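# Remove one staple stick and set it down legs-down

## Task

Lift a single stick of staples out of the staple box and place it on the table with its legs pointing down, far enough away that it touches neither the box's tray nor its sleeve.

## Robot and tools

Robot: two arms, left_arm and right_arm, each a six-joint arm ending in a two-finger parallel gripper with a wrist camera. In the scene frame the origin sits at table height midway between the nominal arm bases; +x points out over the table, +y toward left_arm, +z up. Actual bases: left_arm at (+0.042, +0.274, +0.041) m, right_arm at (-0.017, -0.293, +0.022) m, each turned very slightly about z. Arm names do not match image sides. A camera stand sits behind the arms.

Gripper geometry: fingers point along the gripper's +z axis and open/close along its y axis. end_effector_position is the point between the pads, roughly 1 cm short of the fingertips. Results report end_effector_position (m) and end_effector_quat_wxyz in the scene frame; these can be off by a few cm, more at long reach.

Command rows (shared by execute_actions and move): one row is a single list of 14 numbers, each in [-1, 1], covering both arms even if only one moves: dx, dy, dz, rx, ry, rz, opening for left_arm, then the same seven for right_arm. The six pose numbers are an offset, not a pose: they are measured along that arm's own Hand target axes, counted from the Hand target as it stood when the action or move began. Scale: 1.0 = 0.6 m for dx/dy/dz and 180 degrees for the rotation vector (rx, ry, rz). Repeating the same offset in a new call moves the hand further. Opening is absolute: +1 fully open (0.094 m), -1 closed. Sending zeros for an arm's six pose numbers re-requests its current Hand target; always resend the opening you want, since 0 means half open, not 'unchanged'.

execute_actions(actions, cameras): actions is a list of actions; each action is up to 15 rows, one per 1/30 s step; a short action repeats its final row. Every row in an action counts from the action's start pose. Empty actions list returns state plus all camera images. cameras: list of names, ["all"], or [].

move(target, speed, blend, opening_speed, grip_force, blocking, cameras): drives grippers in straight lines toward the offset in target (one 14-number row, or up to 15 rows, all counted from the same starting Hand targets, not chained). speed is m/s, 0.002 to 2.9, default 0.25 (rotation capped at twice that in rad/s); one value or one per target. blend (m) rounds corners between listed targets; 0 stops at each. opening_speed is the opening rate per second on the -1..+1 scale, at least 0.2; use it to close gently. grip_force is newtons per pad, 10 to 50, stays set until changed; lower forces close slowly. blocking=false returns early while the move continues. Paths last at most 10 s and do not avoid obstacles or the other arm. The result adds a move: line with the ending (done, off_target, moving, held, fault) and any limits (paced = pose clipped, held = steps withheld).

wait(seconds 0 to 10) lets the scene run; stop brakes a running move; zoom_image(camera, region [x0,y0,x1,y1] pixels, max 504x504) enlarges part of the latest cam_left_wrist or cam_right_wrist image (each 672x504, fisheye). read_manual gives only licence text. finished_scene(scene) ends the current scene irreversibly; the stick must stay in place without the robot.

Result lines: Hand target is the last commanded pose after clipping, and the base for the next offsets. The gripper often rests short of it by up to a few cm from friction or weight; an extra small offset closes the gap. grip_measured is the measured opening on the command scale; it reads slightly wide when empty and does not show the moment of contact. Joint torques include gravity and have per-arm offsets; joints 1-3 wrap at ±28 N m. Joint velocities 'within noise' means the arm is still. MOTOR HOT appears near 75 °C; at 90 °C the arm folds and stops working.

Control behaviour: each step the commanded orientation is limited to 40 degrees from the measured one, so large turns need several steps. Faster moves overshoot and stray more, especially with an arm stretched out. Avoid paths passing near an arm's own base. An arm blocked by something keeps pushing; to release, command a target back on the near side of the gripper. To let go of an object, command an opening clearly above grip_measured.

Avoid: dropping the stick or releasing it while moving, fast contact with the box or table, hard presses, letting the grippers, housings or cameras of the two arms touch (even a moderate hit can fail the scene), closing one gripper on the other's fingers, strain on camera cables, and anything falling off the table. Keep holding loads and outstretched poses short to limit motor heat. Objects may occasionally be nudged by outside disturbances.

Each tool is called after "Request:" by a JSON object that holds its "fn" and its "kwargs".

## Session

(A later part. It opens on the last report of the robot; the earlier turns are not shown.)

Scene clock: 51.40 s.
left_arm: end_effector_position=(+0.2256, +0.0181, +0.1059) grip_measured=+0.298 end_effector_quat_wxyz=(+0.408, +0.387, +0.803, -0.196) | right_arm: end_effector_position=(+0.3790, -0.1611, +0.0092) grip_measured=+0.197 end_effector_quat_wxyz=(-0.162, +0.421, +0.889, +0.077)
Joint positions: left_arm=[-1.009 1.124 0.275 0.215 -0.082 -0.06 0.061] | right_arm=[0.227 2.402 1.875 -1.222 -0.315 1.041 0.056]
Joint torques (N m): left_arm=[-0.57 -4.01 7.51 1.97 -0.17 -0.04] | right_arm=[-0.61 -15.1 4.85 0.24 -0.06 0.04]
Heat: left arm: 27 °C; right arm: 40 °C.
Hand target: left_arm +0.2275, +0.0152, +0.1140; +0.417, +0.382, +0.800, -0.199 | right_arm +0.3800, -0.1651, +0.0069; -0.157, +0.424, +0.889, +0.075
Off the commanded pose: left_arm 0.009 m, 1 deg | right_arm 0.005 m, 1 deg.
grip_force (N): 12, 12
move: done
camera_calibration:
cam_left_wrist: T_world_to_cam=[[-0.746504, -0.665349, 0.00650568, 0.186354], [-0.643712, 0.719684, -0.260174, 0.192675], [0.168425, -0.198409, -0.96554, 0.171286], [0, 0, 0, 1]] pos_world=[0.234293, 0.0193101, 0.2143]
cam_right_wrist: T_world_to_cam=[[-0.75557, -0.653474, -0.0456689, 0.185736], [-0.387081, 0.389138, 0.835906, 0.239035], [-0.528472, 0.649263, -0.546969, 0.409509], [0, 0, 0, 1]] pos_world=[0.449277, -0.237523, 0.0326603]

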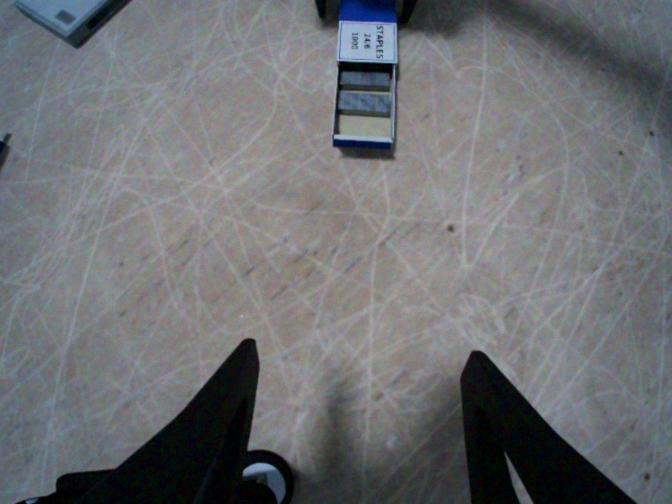

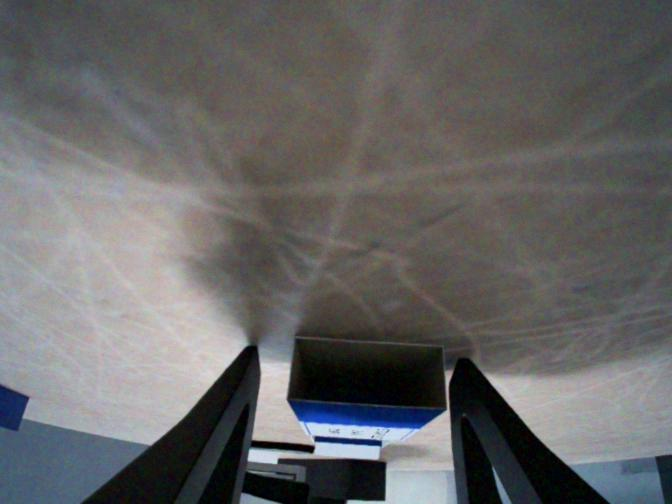

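Request:
{"fn": "move", "kwargs": {"target": [[0,0,0,0,0,0,0.3,0,0,-0.14,0,0,0,0.2],[0,0,0,0,0,0,0.3,0.188,-0.0093,-0.132,0.087,-0.0867,-0.494,0.2]], "cameras": ["cam_right_wrist"], "speed": 0.25, "blend": [0.02,0], "grip_force": [12, 50]}}

Request:
{"fn": "zoom_image", "kwargs": {"camera": "cam_right_wrist", "region": [230, 100, 530, 400]}}

Scene clock: 56.30 s.
left_arm: end_effector_position=(+0.2256, +0.0181, +0.1059) grip_measured=+0.298 end_effector_quat_wxyz=(+0.408, +0.387, +0.803, -0.196) | right_arm: end_effector_position=(+0.3240, -0.1088, +0.1085) grip_measured=+0.197 end_effector_quat_wxyz=(-0.024, -0.328, +0.944, -0.001)
Joint positions: left_arm=[-1.009 1.124 0.275 0.215 -0.082 -0.06 0.061] | right_arm=[0.532 2.077 1.787 -1.328 -0.006 -0.179 0.056]
Joint torques (N m): left_arm=[-0.58 -4.07 7.53 1.97 -0.17 -0.04] | right_arm=[0.29 -16.14 5.24 0.53 0.06 -0.05]
Heat: left arm: 27 °C; right arm: 40 °C.
Hand target: left_arm +0.2276, +0.0151, +0.1141; +0.417, +0.382, +0.800, -0.199 | right_arm +0.3260, -0.1074, +0.1198; +0.000, -0.333, +0.943, +0.001
Off the commanded pose: left_arm 0.009 m, 1 deg | right_arm 0.012 m, 3 deg.
grip_force (N): 12, 50
move: off_target (right_arm)
camera_calibration:
cam_right_wrist: T_world_to_cam=[[0.649084, -0.759125, -0.0491928, -0.283283], [-0.572914, -0.53036, 0.62489, 0.0974373], [-0.500459, -0.377423, -0.779161, 0.305237], [0, 0, 0, 1]] pos_world=[0.392456, -0.0481666, 0.163006]
Images, in order (width x height): cam_right_wrist 672x504.

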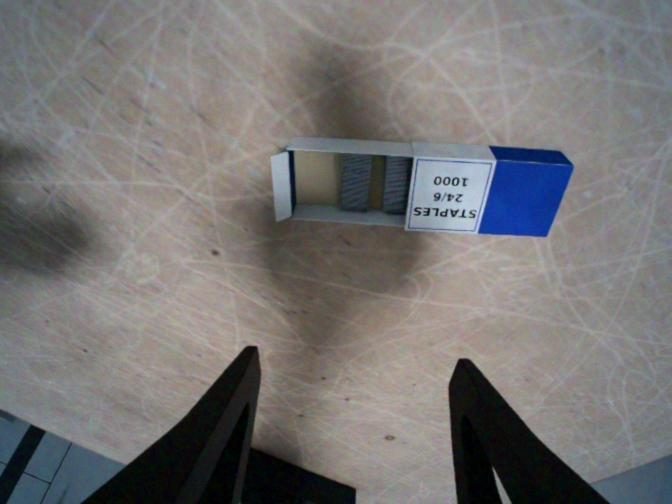

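Scaled by 1.680 from the camera's 672x504 image, which has a finer 960x720 frame.

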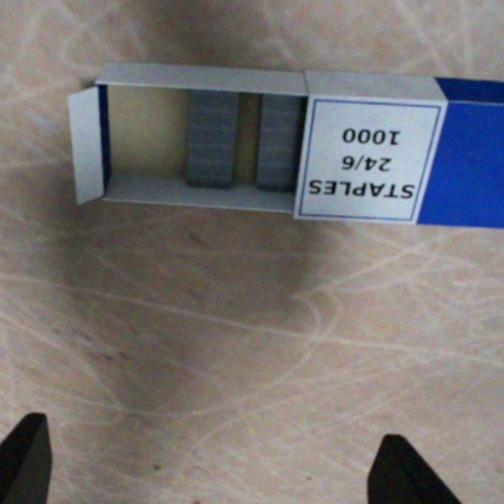

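Request:
{"fn": "move", "kwargs": {"target": [0,0,0,0,0,0,0.3,-0.0058,0.0083,0.083,0,0,-0.004,-0.55], "cameras": ["cam_right_wrist"], "speed": 0.12}}

Request:
{"fn": "zoom_image", "kwargs": {"camera": "cam_right_wrist", "region": [250, 200, 490, 400]}}

Scene clock: 58.07 s.
left_arm: end_effector_position=(+0.2256, +0.0181, +0.1059) grip_measured=+0.298 end_effector_quat_wxyz=(+0.408, +0.387, +0.803, -0.196) | right_arm: end_effector_position=(+0.3251, -0.1032, +0.0717) grip_measured=-0.547 end_effector_quat_wxyz=(-0.006, -0.334, +0.943, +0.002)
Joint positions: left_arm=[-1.009 1.124 0.275 0.215 -0.082 -0.06 0.061] | right_arm=[0.543 2.074 1.637 -1.145 -0.006 -0.18 0.021]
Joint torques (N m): left_arm=[-0.58 -4.04 7.51 1.97 -0.17 -0.04] | right_arm=[0.58 -12.79 5.33 0.57 0.06 -0.05]
Heat: left arm: 27 °C; right arm: 40 °C.
Hand target: left_arm +0.2276, +0.0151, +0.1141; +0.417, +0.382, +0.800, -0.199 | right_arm +0.3256, -0.1012, +0.0702; +0.000, -0.339, +0.941, +0.001
Off the commanded pose: left_arm 0.009 m, 1 deg | right_arm 0.003 m, 1 deg.
grip_force (N): 12, 50
move: done
camera_calibration:
cam_right_wrist: T_world_to_cam=[[0.65975, -0.750359, -0.0411173, -0.284719], [-0.585711, -0.547722, 0.597447, 0.128418], [-0.470821, -0.370083, -0.800853, 0.271951], [0, 0, 0, 1]] pos_world=[0.391099, -0.0426601, 0.129363]
Images, in order (width x height): cam_right_wrist 672x504.

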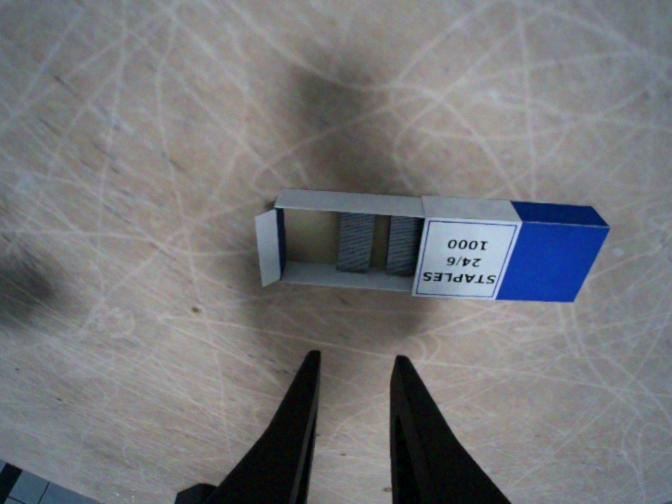

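Scaled by 2.100 from the camera's 672x504 image, which has a finer 960x720 frame.

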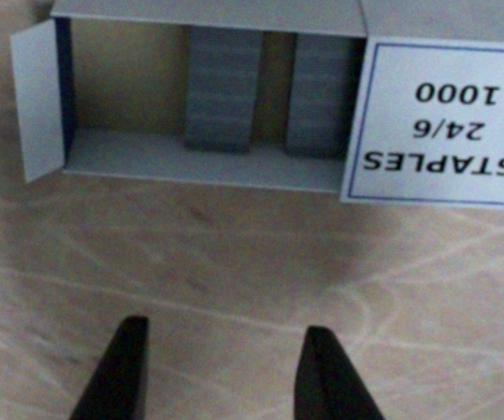

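Request:
{"fn": "move", "kwargs": {"target": [0,0,0,0,0,0,0.3,0,0.0058,0.035,0,0,0,-0.585], "cameras": ["cam_right_wrist"], "speed": 0.08}}

Request:
{"fn": "zoom_image", "kwargs": {"camera": "cam_right_wrist", "region": [260, 220, 480, 400]}}

Scene clock: 59.57 s.
left_arm: end_effector_position=(+0.2256, +0.0181, +0.1059) grip_measured=+0.298 end_effector_quat_wxyz=(+0.408, +0.387, +0.803, -0.196) | right_arm: end_effector_position=(+0.3242, -0.0999, +0.0570) grip_measured=-0.582 end_effector_quat_wxyz=(+0.002, -0.338, +0.941, +0.003)
Joint positions: left_arm=[-1.009 1.124 0.275 0.215 -0.082 -0.06 0.061] | right_arm=[0.552 2.074 1.577 -1.068 -0.006 -0.179 0.02]
Joint torques (N m): left_arm=[-0.57 -4.05 7.51 1.97 -0.17 -0.04] | right_arm=[0.64 -11.33 5.29 0.61 0.06 0.06]
Heat: left arm: 27 °C; right arm: 39 °C.
Hand target: left_arm +0.2276, +0.0151, +0.1141; +0.417, +0.382, +0.800, -0.199 | right_arm +0.3232, -0.0985, +0.0492; +0.000, -0.339, +0.941, +0.001
Off the commanded pose: left_arm 0.009 m, 1 deg | right_arm 0.008 m, 0 deg.
grip_force (N): 12, 50
move: done
camera_calibration:
cam_right_wrist: T_world_to_cam=[[0.666281, -0.744758, -0.0374848, -0.284023], [-0.589953, -0.5572, 0.584365, 0.139587], [-0.456097, -0.367237, -0.810624, 0.257036], [0, 0, 0, 1]] pos_world=[0.388822, -0.0393579, 0.116144]
Images, in order (width x height): cam_right_wrist 672x504.

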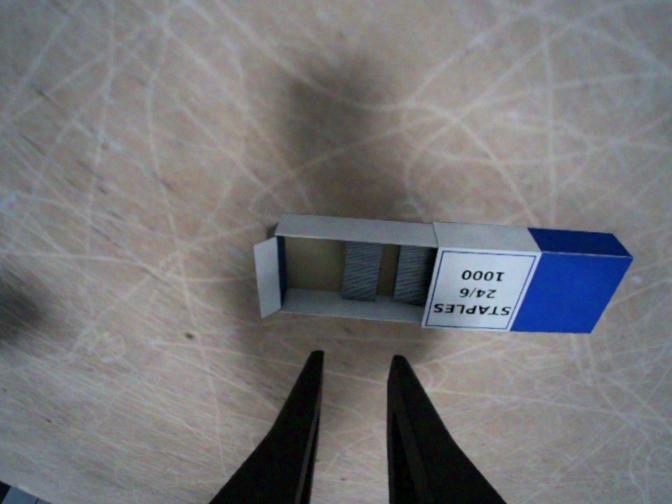

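Scaled by 2.291 from the camera's 672x504 image, which has a finer 960x720 frame.

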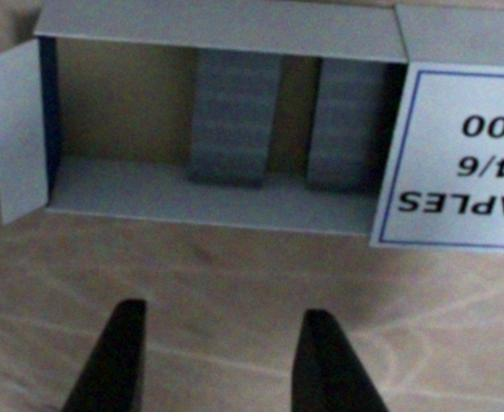

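Request:
{"fn": "move", "kwargs": {"target": [0,0,0,0,0,0,0.3,0,-0.0025,0.038,0,0,0,-0.585], "cameras": ["cam_right_wrist"], "speed": 0.05}}

Request:
{"fn": "zoom_image", "kwargs": {"camera": "cam_right_wrist", "region": [260, 240, 480, 420]}}

Scene clock: 61.03 s.
left_arm: end_effector_position=(+0.2256, +0.0181, +0.1059) grip_measured=+0.298 end_effector_quat_wxyz=(+0.408, +0.387, +0.803, -0.196) | right_arm: end_effector_position=(+0.3261, -0.0989, +0.0409) grip_measured=-0.582 end_effector_quat_wxyz=(+0.011, -0.338, +0.941, +0.005)
Joint positions: left_arm=[-1.009 1.124 0.275 0.215 -0.082 -0.06 0.061] | right_arm=[0.552 2.084 1.524 -0.989 -0.006 -0.179 0.02]
Joint torques (N m): left_arm=[-0.58 -4.04 7.51 1.97 -0.17 -0.04] | right_arm=[0.27 -9.87 5.29 0.59 0.06 0.01]
Heat: left arm: 27 °C; right arm: 38 °C.
Hand target: left_arm +0.2276, +0.0151, +0.1141; +0.417, +0.382, +0.800, -0.199 | right_arm +0.3242, -0.0996, +0.0264; +0.000, -0.339, +0.941, +0.001
Off the commanded pose: left_arm 0.009 m, 1 deg | right_arm 0.015 m, 1 deg.
grip_force (N): 12, 50
move: off_target (right_arm)
camera_calibration:
cam_right_wrist: T_world_to_cam=[[0.666869, -0.744417, -0.0335957, -0.285413], [-0.59879, -0.562157, 0.570465, 0.153616], [-0.44355, -0.360308, -0.820635, 0.242184], [0, 0, 0, 1]] pos_world=[0.389737, -0.0388497, 0.101524]
Images, in order (width x height): cam_right_wrist 672x504.

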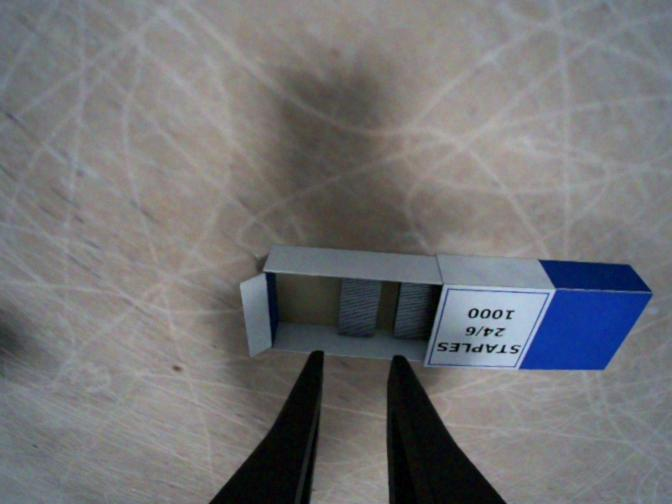

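Scaled by 2.291 from the camera's 672x504 image, which has a finer 960x720 frame.

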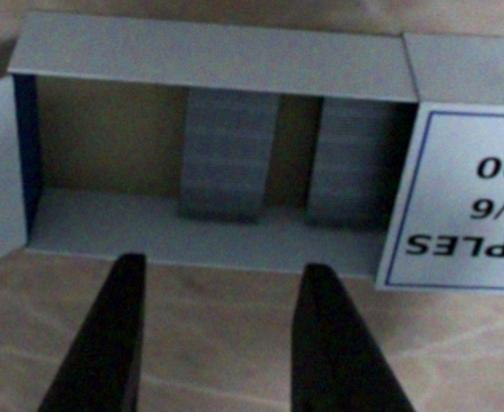

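Request:
{"fn": "move", "kwargs": {"target": [0,0,0,0,0,0,0.3,0.003,0,0.03,0,0,0,-0.605], "cameras": ["cam_right_wrist"], "speed": 0.05}}

Request:
{"fn": "zoom_image", "kwargs": {"camera": "cam_right_wrist", "region": [260, 260, 480, 440]}}

Scene clock: 62.27 s.
left_arm: end_effector_position=(+0.2256, +0.0181, +0.1059) grip_measured=+0.298 end_effector_quat_wxyz=(+0.408, +0.387, +0.803, -0.196) | right_arm: end_effector_position=(+0.3249, -0.0996, +0.0225) grip_measured=-0.602 end_effector_quat_wxyz=(+0.010, -0.338, +0.941, +0.005)
Joint positions: left_arm=[-1.009 1.124 0.275 0.215 -0.082 -0.06 0.061] | right_arm=[0.552 2.104 1.479 -0.924 -0.006 -0.179 0.019]
Joint torques (N m): left_arm=[-0.58 -4.04 7.51 1.97 -0.17 -0.04] | right_arm=[0.2 -9.96 5.2 0.64 0.06 0]
Heat: left arm: 28 °C; right arm: 38 °C.
Hand target: left_arm +0.2276, +0.0151, +0.1141; +0.417, +0.382, +0.800, -0.199 | right_arm +0.3227, -0.1008, +0.0083; +0.000, -0.339, +0.941, +0.001
Off the commanded pose: left_arm 0.009 m, 1 deg | right_arm 0.014 m, 1 deg.
grip_force (N): 12, 50
move: off_target (right_arm)
camera_calibration:
cam_right_wrist: T_world_to_cam=[[0.666844, -0.744423, -0.0339675, -0.285785], [-0.59799, -0.561758, 0.571695, 0.162775], [-0.444665, -0.360919, -0.819763, 0.226517], [0, 0, 0, 1]] pos_world=[0.388636, -0.0395504, 0.0829253]
Images, in order (width x height): cam_right_wrist 672x504.

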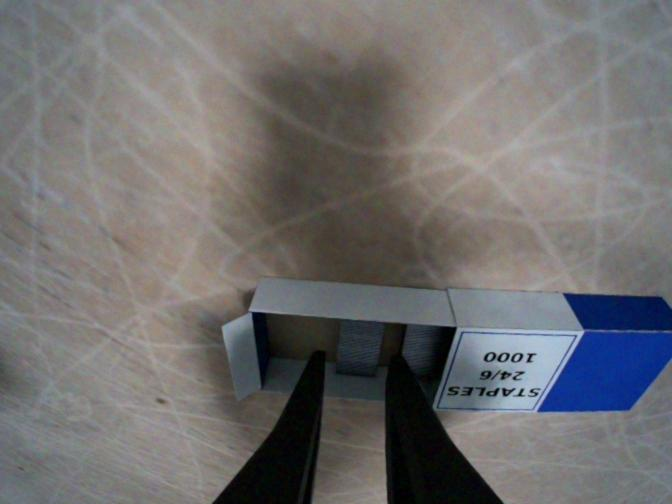

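Scaled by 2.291 from the camera's 672x504 image, which has a finer 960x720 frame.

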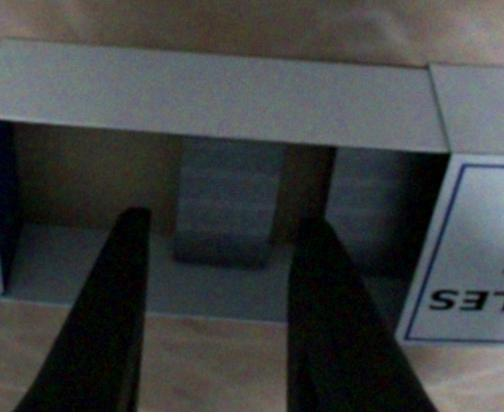

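Request:
{"fn": "move", "kwargs": {"target": [0,0,0,0,0,0,0.3,0,0,0,0,0,0,-0.626], "speed": 0.03}}

Request:
{"fn": "move", "kwargs": {"target": [0,0,0,0,0,0,0.3,0,0,0.011,0,0,0,-0.626], "cameras": ["cam_right_wrist"], "speed": 0.02}}

Request:
{"fn": "zoom_image", "kwargs": {"camera": "cam_right_wrist", "region": [260, 260, 480, 440]}}

Scene clock: 63.07 s.
left_arm: end_effector_position=(+0.2256, +0.0181, +0.1059) grip_measured=+0.298 end_effector_quat_wxyz=(+0.408, +0.387, +0.803, -0.196) | right_arm: end_effector_position=(+0.3250, -0.0995, +0.0225) grip_measured=-0.623 end_effector_quat_wxyz=(+0.010, -0.338, +0.941, +0.005)
Joint positions: left_arm=[-1.009 1.124 0.275 0.215 -0.082 -0.06 0.061] | right_arm=[0.552 2.104 1.479 -0.923 -0.006 -0.179 0.018]
Joint torques (N m): left_arm=[-0.57 -4.04 7.53 1.97 -0.16 -0.04] | right_arm=[0.18 -9.95 5.2 0.61 0.06 0.01]
Heat: left arm: 28 °C; right arm: 37 °C.
Hand target: left_arm +0.2276, +0.0151, +0.1141; +0.417, +0.382, +0.800, -0.199 | right_arm +0.3228, -0.1007, +0.0083; +0.000, -0.339, +0.941, +0.001
Off the commanded pose: left_arm 0.009 m, 1 deg | right_arm 0.014 m, 1 deg.
grip_force (N): 12, 50
move: off_target (right_arm)

Scene clock: 63.97 s.
left_arm: end_effector_position=(+0.2256, +0.0181, +0.1059) grip_measured=+0.298 end_effector_quat_wxyz=(+0.408, +0.387, +0.803, -0.196) | right_arm: end_effector_position=(+0.3255, -0.0992, +0.0166) grip_measured=-0.623 end_effector_quat_wxyz=(+0.011, -0.338, +0.941, +0.005)
Joint positions: left_arm=[-1.009 1.124 0.275 0.215 -0.082 -0.06 0.061] | right_arm=[0.552 2.114 1.468 -0.902 -0.006 -0.179 0.018]
Joint torques (N m): left_arm=[-0.58 -4.04 7.51 1.97 -0.17 -0.04] | right_arm=[0.18 -9.88 5.08 0.6 0.07 0]
Heat: left arm: 28 °C; right arm: 37 °C.
Hand target: left_arm +0.2276, +0.0151, +0.1141; +0.417, +0.382, +0.800, -0.199 | right_arm +0.3227, -0.1008, +0.0017; +0.000, -0.339, +0.941, +0.001
Off the commanded pose: left_arm 0.009 m, 1 deg | right_arm 0.015 m, 1 deg.
grip_force (N): 12, 50
move: off_target (right_arm)
camera_calibration:
cam_right_wrist: T_world_to_cam=[[0.666832, -0.744454, -0.0334995, -0.286119], [-0.599188, -0.562355, 0.569851, 0.167032], [-0.443066, -0.359922, -0.821065, 0.221774], [0, 0, 0, 1]] pos_world=[0.389138, -0.0392492, 0.0773226]
Images, in order (width x height): cam_right_wrist 672x504.

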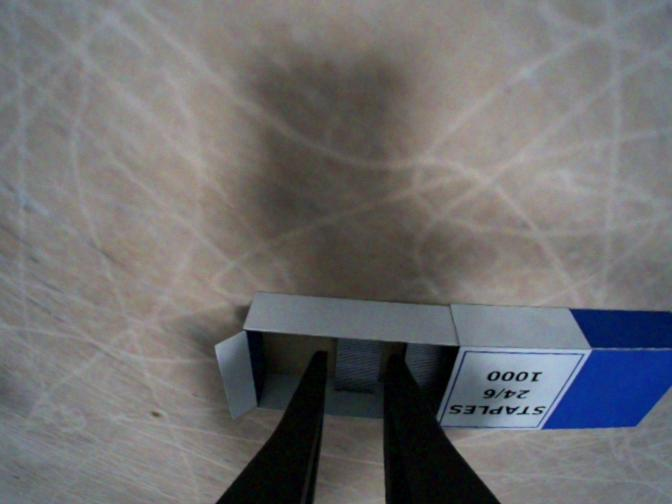

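Scaled by 2.291 from the camera's 672x504 image, which has a finer 960x720 frame.

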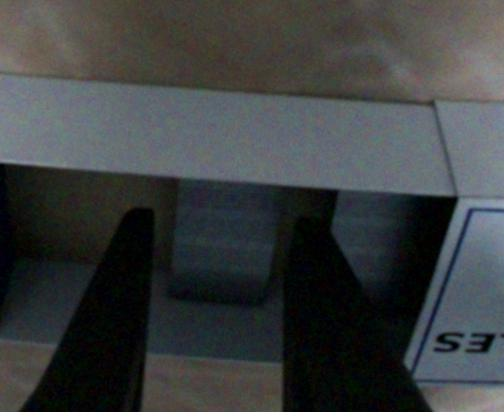

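Request:
{"fn": "move", "kwargs": {"target": [0,0,0,0,0,0,0.3,0,0,0.0075,0,0,0,-0.626], "cameras": ["cam_right_wrist"], "speed": 0.02}}

Request:
{"fn": "zoom_image", "kwargs": {"camera": "cam_right_wrist", "region": [260, 260, 480, 440]}}

Scene clock: 64.93 s.
left_arm: end_effector_position=(+0.2256, +0.0181, +0.1059) grip_measured=+0.298 end_effector_quat_wxyz=(+0.408, +0.387, +0.803, -0.196) | right_arm: end_effector_position=(+0.3257, -0.0991, +0.0121) grip_measured=-0.623 end_effector_quat_wxyz=(+0.011, -0.338, +0.941, +0.005)
Joint positions: left_arm=[-1.009 1.124 0.275 0.215 -0.082 -0.06 0.061] | right_arm=[0.552 2.121 1.461 -0.887 -0.006 -0.179 0.018]
Joint torques (N m): left_arm=[-0.57 -4.03 7.51 1.97 -0.17 -0.03] | right_arm=[0.18 -9.92 5.04 0.61 0.06 0.01]
Heat: left arm: 28 °C; right arm: 37 °C.
Hand target: left_arm +0.2276, +0.0151, +0.1141; +0.417, +0.382, +0.800, -0.199 | right_arm +0.3227, -0.1007, -0.0029; -0.001, -0.339, +0.941, +0.001
Off the commanded pose: left_arm 0.009 m, 1 deg | right_arm 0.015 m, 1 deg.
grip_force (N): 12, 50
move: off_target (right_arm)
camera_calibration:
cam_right_wrist: T_world_to_cam=[[0.666832, -0.744454, -0.0334995, -0.286328], [-0.599188, -0.562355, 0.569851, 0.169773], [-0.443066, -0.359922, -0.821065, 0.218204], [0, 0, 0, 1]] pos_world=[0.389338, -0.0391492, 0.0728226]
Images, in order (width x height): cam_right_wrist 672x504.

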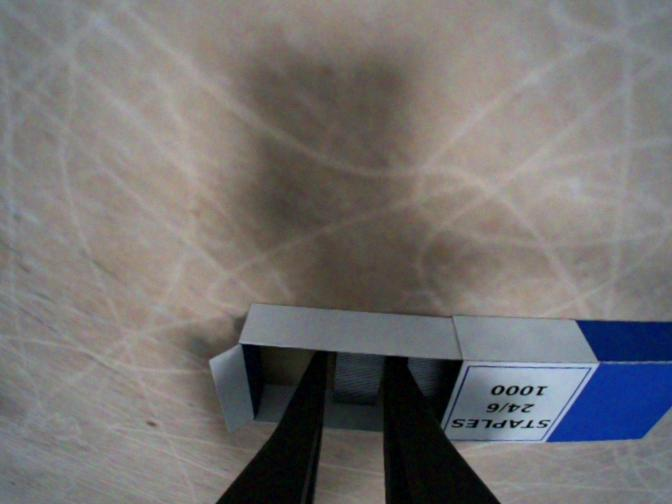

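Scaled by 2.291 from the camera's 672x504 image, which has a finer 960x720 frame.

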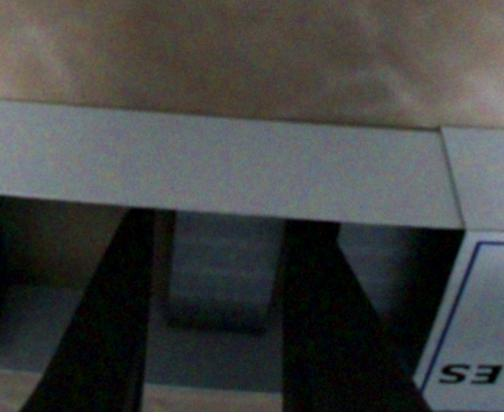

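In at the right depth. Close.

Request:
{"fn": "move", "kwargs": {"target": [0,0,0,0,0,0,0.3,0,0,0,0,0,0,-0.8], "cameras": ["cam_right_wrist"], "speed": 0.03, "opening_speed": 0.25, "grip_force": [12, 20]}}

Request:
{"fn": "move", "kwargs": {"target": [0,0,0,0,0,0,0.3,0,0,-0.14,0,0,0,-0.8], "cameras": ["cam_right_wrist"], "speed": 0.06}}

Request:
{"fn": "zoom_image", "kwargs": {"camera": "cam_right_wrist", "region": [250, 200, 530, 430]}}

Scene clock: 66.03 s.
left_arm: end_effector_position=(+0.2256, +0.0181, +0.1059) grip_measured=+0.298 end_effector_quat_wxyz=(+0.408, +0.387, +0.803, -0.196) | right_arm: end_effector_position=(+0.3258, -0.0990, +0.0121) grip_measured=-0.726 end_effector_quat_wxyz=(+0.011, -0.338, +0.941, +0.005)
Joint positions: left_arm=[-1.009 1.124 0.275 0.215 -0.082 -0.06 0.061] | right_arm=[0.552 2.121 1.461 -0.886 -0.006 -0.179 0.013]
Joint torques (N m): left_arm=[-0.57 -4.03 7.53 1.96 -0.18 -0.04] | right_arm=[0.2 -9.89 5.04 0.61 0.06 0]
Heat: left arm: 28 °C; right arm: 36 °C.
Hand target: left_arm +0.2276, +0.0151, +0.1141; +0.417, +0.382, +0.800, -0.199 | right_arm +0.3227, -0.1007, -0.0029; +0.000, -0.339, +0.941, +0.001
Off the commanded pose: left_arm 0.009 m, 1 deg | right_arm 0.015 m, 1 deg.
grip_force (N): 12, 20
move: off_target (right_arm)
camera_calibration:
cam_right_wrist: T_world_to_cam=[[0.66686, -0.744439, -0.0332847, -0.286343], [-0.599613, -0.562575, 0.569186, 0.170039], [-0.44245, -0.35961, -0.821535, 0.218172], [0, 0, 0, 1]] pos_world=[0.389439, -0.0390488, 0.0729217]
Images, in order (width x height): cam_right_wrist 672x504.

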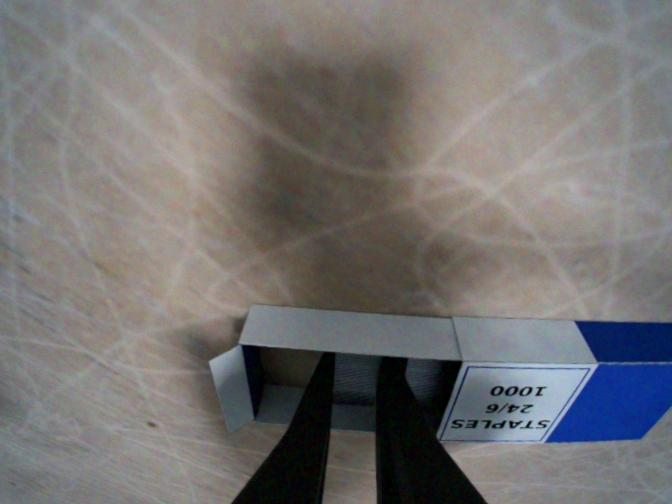

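Scene clock: 68.10 s.
left_arm: end_effector_position=(+0.2256, +0.0181, +0.1059) grip_measured=+0.298 end_effector_quat_wxyz=(+0.408, +0.387, +0.803, -0.196) | right_arm: end_effector_position=(+0.3178, -0.1035, +0.0620) grip_measured=-0.726 end_effector_quat_wxyz=(-0.022, -0.338, +0.941, -0.001)
Joint positions: left_arm=[-1.009 1.124 0.275 0.215 -0.082 -0.06 0.061] | right_arm=[0.552 2.088 1.617 -1.144 -0.006 -0.179 0.013]
Joint torques (N m): left_arm=[-0.59 -4.04 7.56 1.97 -0.16 -0.04] | right_arm=[0.16 -15.77 8.05 0.16 0.06 0]
Heat: left arm: 28 °C; right arm: 37 °C.
Hand target: left_arm +0.2276, +0.0151, +0.1141; +0.417, +0.382, +0.800, -0.199 | right_arm +0.3228, -0.1008, +0.0812; +0.000, -0.339, +0.941, +0.001
Off the commanded pose: left_arm 0.009 m, 1 deg | right_arm 0.020 m, 2 deg.
grip_force (N): 12, 20
move: off_target (right_arm)
camera_calibration:
cam_right_wrist: T_world_to_cam=[[0.664466, -0.74577, -0.0480845, -0.281068], [-0.564255, -0.542847, 0.622039, 0.121889], [-0.490001, -0.386192, -0.781508, 0.263767], [0, 0, 0, 1]] pos_world=[0.384783, -0.04158, 0.116801]
Images, in order (width x height): cam_right_wrist 672x504.

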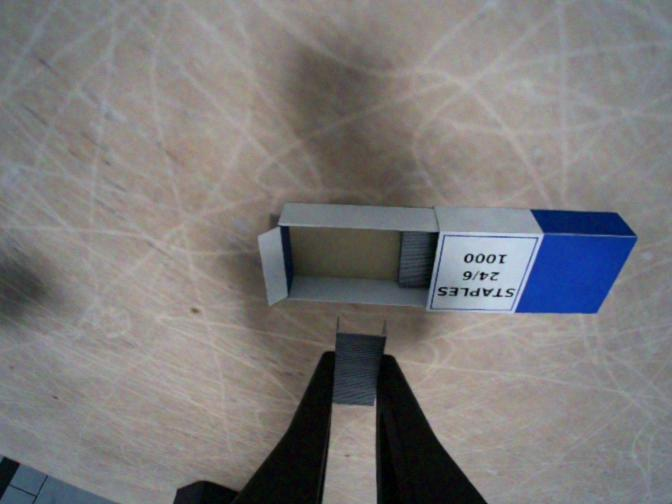

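Scaled by 1.800 from the camera's 672x504 image, which has a finer 960x720 frame.

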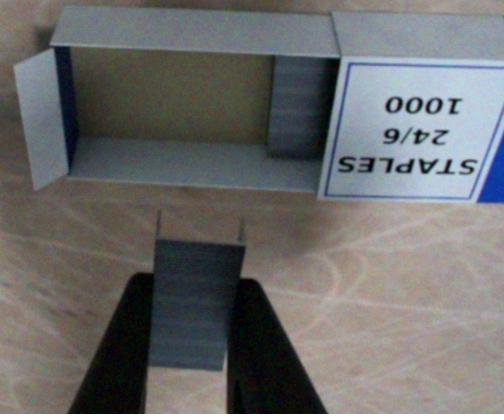

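Request:
{"fn": "move", "kwargs": {"target": [0,0,0,0,0,0,0.3,0.1926,-0.0287,0,0,0,0,-0.8], "speed": 0.12}}

Request:
{"fn": "move", "kwargs": {"target": [0,0,0,0,0,0,0.3,0,0,0.122,0,0,0,-0.8], "cameras": ["cam_right_wrist"], "speed": 0.08}}

Scene clock: 69.93 s.
left_arm: end_effector_position=(+0.2256, +0.0181, +0.1059) grip_measured=+0.298 end_effector_quat_wxyz=(+0.408, +0.387, +0.803, -0.196) | right_arm: end_effector_position=(+0.2423, -0.1872, +0.0774) grip_measured=-0.726 end_effector_quat_wxyz=(-0.017, -0.338, +0.941, +0.000)
Joint positions: left_arm=[-1.009 1.124 0.275 0.215 -0.082 -0.06 0.061] | right_arm=[0.425 1.679 1.136 -1.062 -0.002 -0.306 0.013]
Joint torques (N m): left_arm=[-0.58 -4.04 7.51 1.97 -0.16 -0.04] | right_arm=[-0.49 -10.69 5.09 0.56 0.03 0]
Heat: left arm: 28 °C; right arm: 36 °C.
Hand target: left_arm +0.2276, +0.0151, +0.1141; +0.417, +0.382, +0.800, -0.199 | right_arm +0.2448, -0.1877, +0.0813; +0.000, -0.339, +0.941, +0.001
Off the commanded pose: left_arm 0.009 m, 1 deg | right_arm 0.005 m, 2 deg.
grip_force (N): 12, 20
move: done

Scene clock: 71.57 s.
left_arm: end_effector_position=(+0.2256, +0.0181, +0.1059) grip_measured=+0.298 end_effector_quat_wxyz=(+0.408, +0.387, +0.803, -0.196) | right_arm: end_effector_position=(+0.2454, -0.1859, +0.0155) grip_measured=-0.726 end_effector_quat_wxyz=(+0.005, -0.338, +0.941, +0.001)
Joint positions: left_arm=[-1.009 1.124 0.275 0.215 -0.082 -0.06 0.061] | right_arm=[0.425 1.753 0.953 -0.761 -0.002 -0.307 0.013]
Joint torques (N m): left_arm=[-0.61 -4.04 7.54 1.97 -0.17 -0.04] | right_arm=[-0.46 -6.76 4.83 0.55 0.02 -0.06]
Heat: left arm: 28 °C; right arm: 36 °C.
Hand target: left_arm +0.2276, +0.0151, +0.1141; +0.417, +0.382, +0.800, -0.199 | right_arm +0.2447, -0.1877, +0.0080; +0.000, -0.339, +0.941, +0.001
Off the commanded pose: left_arm 0.009 m, 1 deg | right_arm 0.008 m, 1 deg.
grip_force (N): 12, 20
move: done
camera_calibration:
cam_right_wrist: T_world_to_cam=[[0.667058, -0.744338, -0.0315521, -0.297274], [-0.59324, -0.556313, 0.581878, 0.0704478], [-0.450667, -0.369428, -0.812664, 0.154078], [0, 0, 0, 1]] pos_world=[0.309529, -0.125161, 0.074842]
Images, in order (width x height): cam_right_wrist 672x504.

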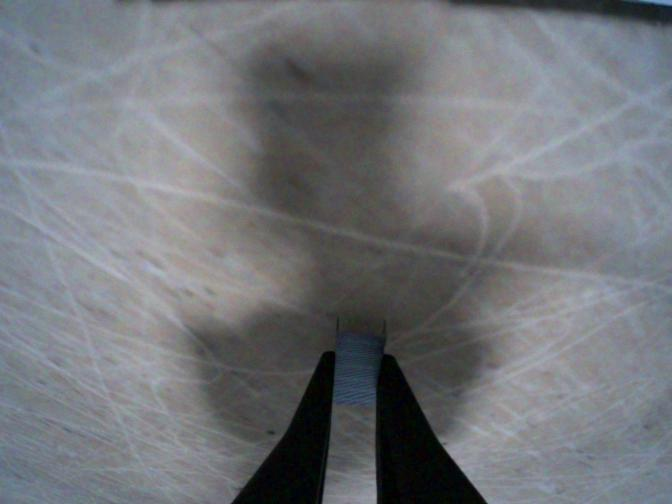

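Request:
{"fn": "move", "kwargs": {"target": [0,0,0,0,0,0,0.3,0,0,0.006,0,0,0,-0.8], "speed": 0.02}}

Request:
{"fn": "move", "kwargs": {"target": [0,0,0,0,0,0,0.3,0,0,0.004,0,0,0,-0.8], "cameras": ["cam_right_wrist"], "speed": 0.02}}

Request:
{"fn": "zoom_image", "kwargs": {"camera": "cam_right_wrist", "region": [280, 280, 430, 430]}}

Scene clock: 72.50 s.
left_arm: end_effector_position=(+0.2256, +0.0181, +0.1059) grip_measured=+0.298 end_effector_quat_wxyz=(+0.408, +0.387, +0.803, -0.196) | right_arm: end_effector_position=(+0.2487, -0.1846, +0.0155) grip_measured=-0.726 end_effector_quat_wxyz=(+0.012, -0.338, +0.941, +0.001)
Joint positions: left_arm=[-1.009 1.124 0.275 0.215 -0.082 -0.06 0.061] | right_arm=[0.425 1.753 0.953 -0.746 -0.002 -0.307 0.013]
Joint torques (N m): left_arm=[-0.58 -4.04 7.53 1.97 -0.17 -0.04] | right_arm=[-0.43 -6.2 4.31 0.61 0.03 -0.06]
Heat: left arm: 28 °C; right arm: 36 °C.
Hand target: left_arm +0.2276, +0.0151, +0.1141; +0.417, +0.382, +0.800, -0.199 | right_arm +0.2446, -0.1877, +0.0044; -0.001, -0.339, +0.941, +0.001
Off the commanded pose: left_arm 0.009 m, 1 deg | right_arm 0.012 m, 1 deg.
grip_force (N): 12, 20
move: off_target (right_arm)

Scene clock: 73.27 s.
left_arm: end_effector_position=(+0.2256, +0.0181, +0.1059) grip_measured=+0.298 end_effector_quat_wxyz=(+0.408, +0.387, +0.803, -0.196) | right_arm: end_effector_position=(+0.2467, -0.1854, +0.0113) grip_measured=-0.726 end_effector_quat_wxyz=(+0.007, -0.338, +0.941, +0.001)
Joint positions: left_arm=[-1.009 1.124 0.275 0.215 -0.082 -0.06 0.061] | right_arm=[0.425 1.763 0.945 -0.738 -0.002 -0.307 0.013]
Joint torques (N m): left_arm=[-0.57 -4.04 7.53 1.97 -0.17 -0.04] | right_arm=[-0.46 -6.5 4.53 0.58 0.02 -0.06]
Heat: left arm: 28 °C; right arm: 35 °C.
Hand target: left_arm +0.2276, +0.0151, +0.1141; +0.417, +0.382, +0.800, -0.199 | right_arm +0.2447, -0.1876, +0.0020; +0.000, -0.339, +0.941, +0.001
Off the commanded pose: left_arm 0.009 m, 1 deg | right_arm 0.010 m, 1 deg.
grip_force (N): 12, 20
move: done
camera_calibration:
cam_right_wrist: T_world_to_cam=[[0.667492, -0.74402, -0.0298299, -0.29798], [-0.595863, -0.557741, 0.577817, 0.0743493], [-0.446544, -0.367913, -0.815621, 0.150787], [0, 0, 0, 1]] pos_world=[0.310535, -0.124759, 0.0711364]
Images, in order (width x height): cam_right_wrist 672x504.

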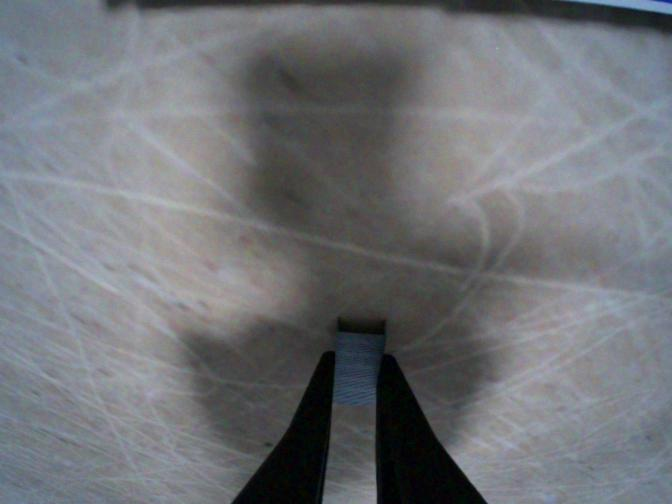

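Scaled by 3.360 from the camera's 672x504 image, which has a finer 960x720 frame.

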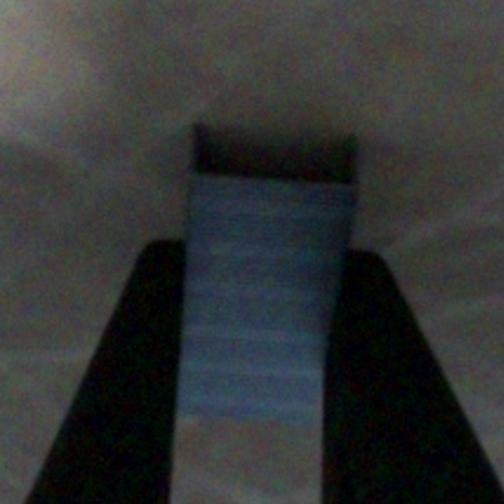

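Seated. Release and lift.

Request:
{"fn": "move", "kwargs": {"target": [0,0,0,0,0,0,0.3,0,0,0,0,0,0,-0.5], "speed": 0.02, "opening_speed": 0.2}}

Request:
{"fn": "move", "kwargs": {"target": [0,0,0,0,0,0,0.3,0,0,-0.18,0,0,0,-0.5], "cameras": ["all"], "speed": 0.1}}

Scene clock: 75.07 s.
left_arm: end_effector_position=(+0.2256, +0.0181, +0.1059) grip_measured=+0.298 end_effector_quat_wxyz=(+0.408, +0.387, +0.803, -0.196) | right_arm: end_effector_position=(+0.2472, -0.1852, +0.0113) grip_measured=-0.503 end_effector_quat_wxyz=(+0.008, -0.338, +0.941, +0.001)
Joint positions: left_arm=[-1.009 1.124 0.275 0.215 -0.082 -0.06 0.061] | right_arm=[0.425 1.763 0.945 -0.735 -0.002 -0.307 0.023]
Joint torques (N m): left_arm=[-0.59 -4.04 7.53 1.97 -0.17 -0.03] | right_arm=[-0.46 -6.52 4.55 0.61 0.02 -0.07]
Heat: left arm: 28 °C; right arm: 35 °C.
Hand target: left_arm +0.2276, +0.0151, +0.1141; +0.417, +0.382, +0.800, -0.199 | right_arm +0.2447, -0.1877, +0.0020; +0.000, -0.339, +0.941, +0.001
Off the commanded pose: left_arm 0.009 m, 1 deg | right_arm 0.010 m, 1 deg.
grip_force (N): 12, 20
move: done

Scene clock: 76.90 s.
left_arm: end_effector_position=(+0.2256, +0.0181, +0.1059) grip_measured=+0.298 end_effector_quat_wxyz=(+0.408, +0.387, +0.803, -0.196) | right_arm: end_effector_position=(+0.2413, -0.1876, +0.0982) grip_measured=-0.503 end_effector_quat_wxyz=(-0.015, -0.338, +0.941, +0.000)
Joint positions: left_arm=[-1.009 1.124 0.275 0.215 -0.082 -0.06 0.061] | right_arm=[0.425 1.65 1.189 -1.141 -0.002 -0.307 0.023]
Joint torques (N m): left_arm=[-0.58 -4.04 7.51 1.97 -0.17 -0.04] | right_arm=[-0.5 -10.21 7.98 0.17 0.02 -0.06]
Heat: left arm: 28 °C; right arm: 34 °C.
Hand target: left_arm +0.2276, +0.0151, +0.1141; +0.417, +0.382, +0.800, -0.199 | right_arm +0.2449, -0.1877, +0.1100; +0.000, -0.339, +0.941, +0.001
Off the commanded pose: left_arm 0.009 m, 1 deg | right_arm 0.012 m, 2 deg.
grip_force (N): 12, 20
move: off_target (right_arm)
camera_calibration:
cam_left_wrist: T_world_to_cam=[[-0.746504, -0.665349, 0.00650568, 0.186354], [-0.643712, 0.719684, -0.260174, 0.192675], [0.168425, -0.198409, -0.96554, 0.171286], [0, 0, 0, 1]] pos_world=[0.234293, 0.0193101, 0.2143]
cam_right_wrist: T_world_to_cam=[[0.665943, -0.744648, -0.0449437, -0.291647], [-0.571257, -0.54777, 0.611239, 0.0123493], [-0.479777, -0.381376, -0.790169, 0.221396], [0, 0, 0, 1]] pos_world=[0.307496, -0.125975, 0.154284]

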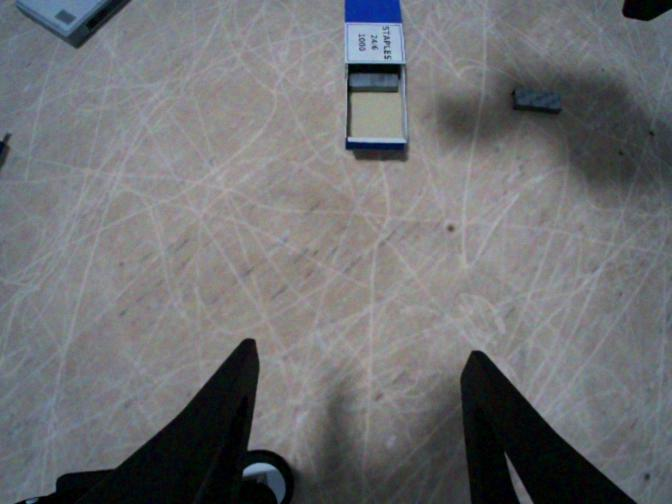

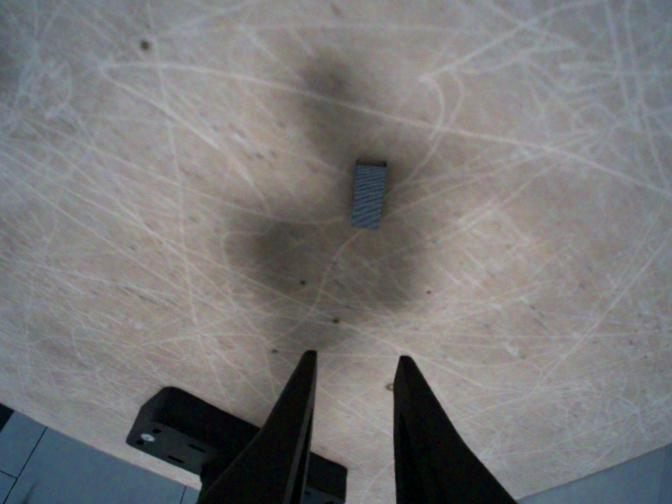

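Request:
{"fn": "finished_scene", "kwargs": {"scene": 2}}

The scene is finished: the task was done.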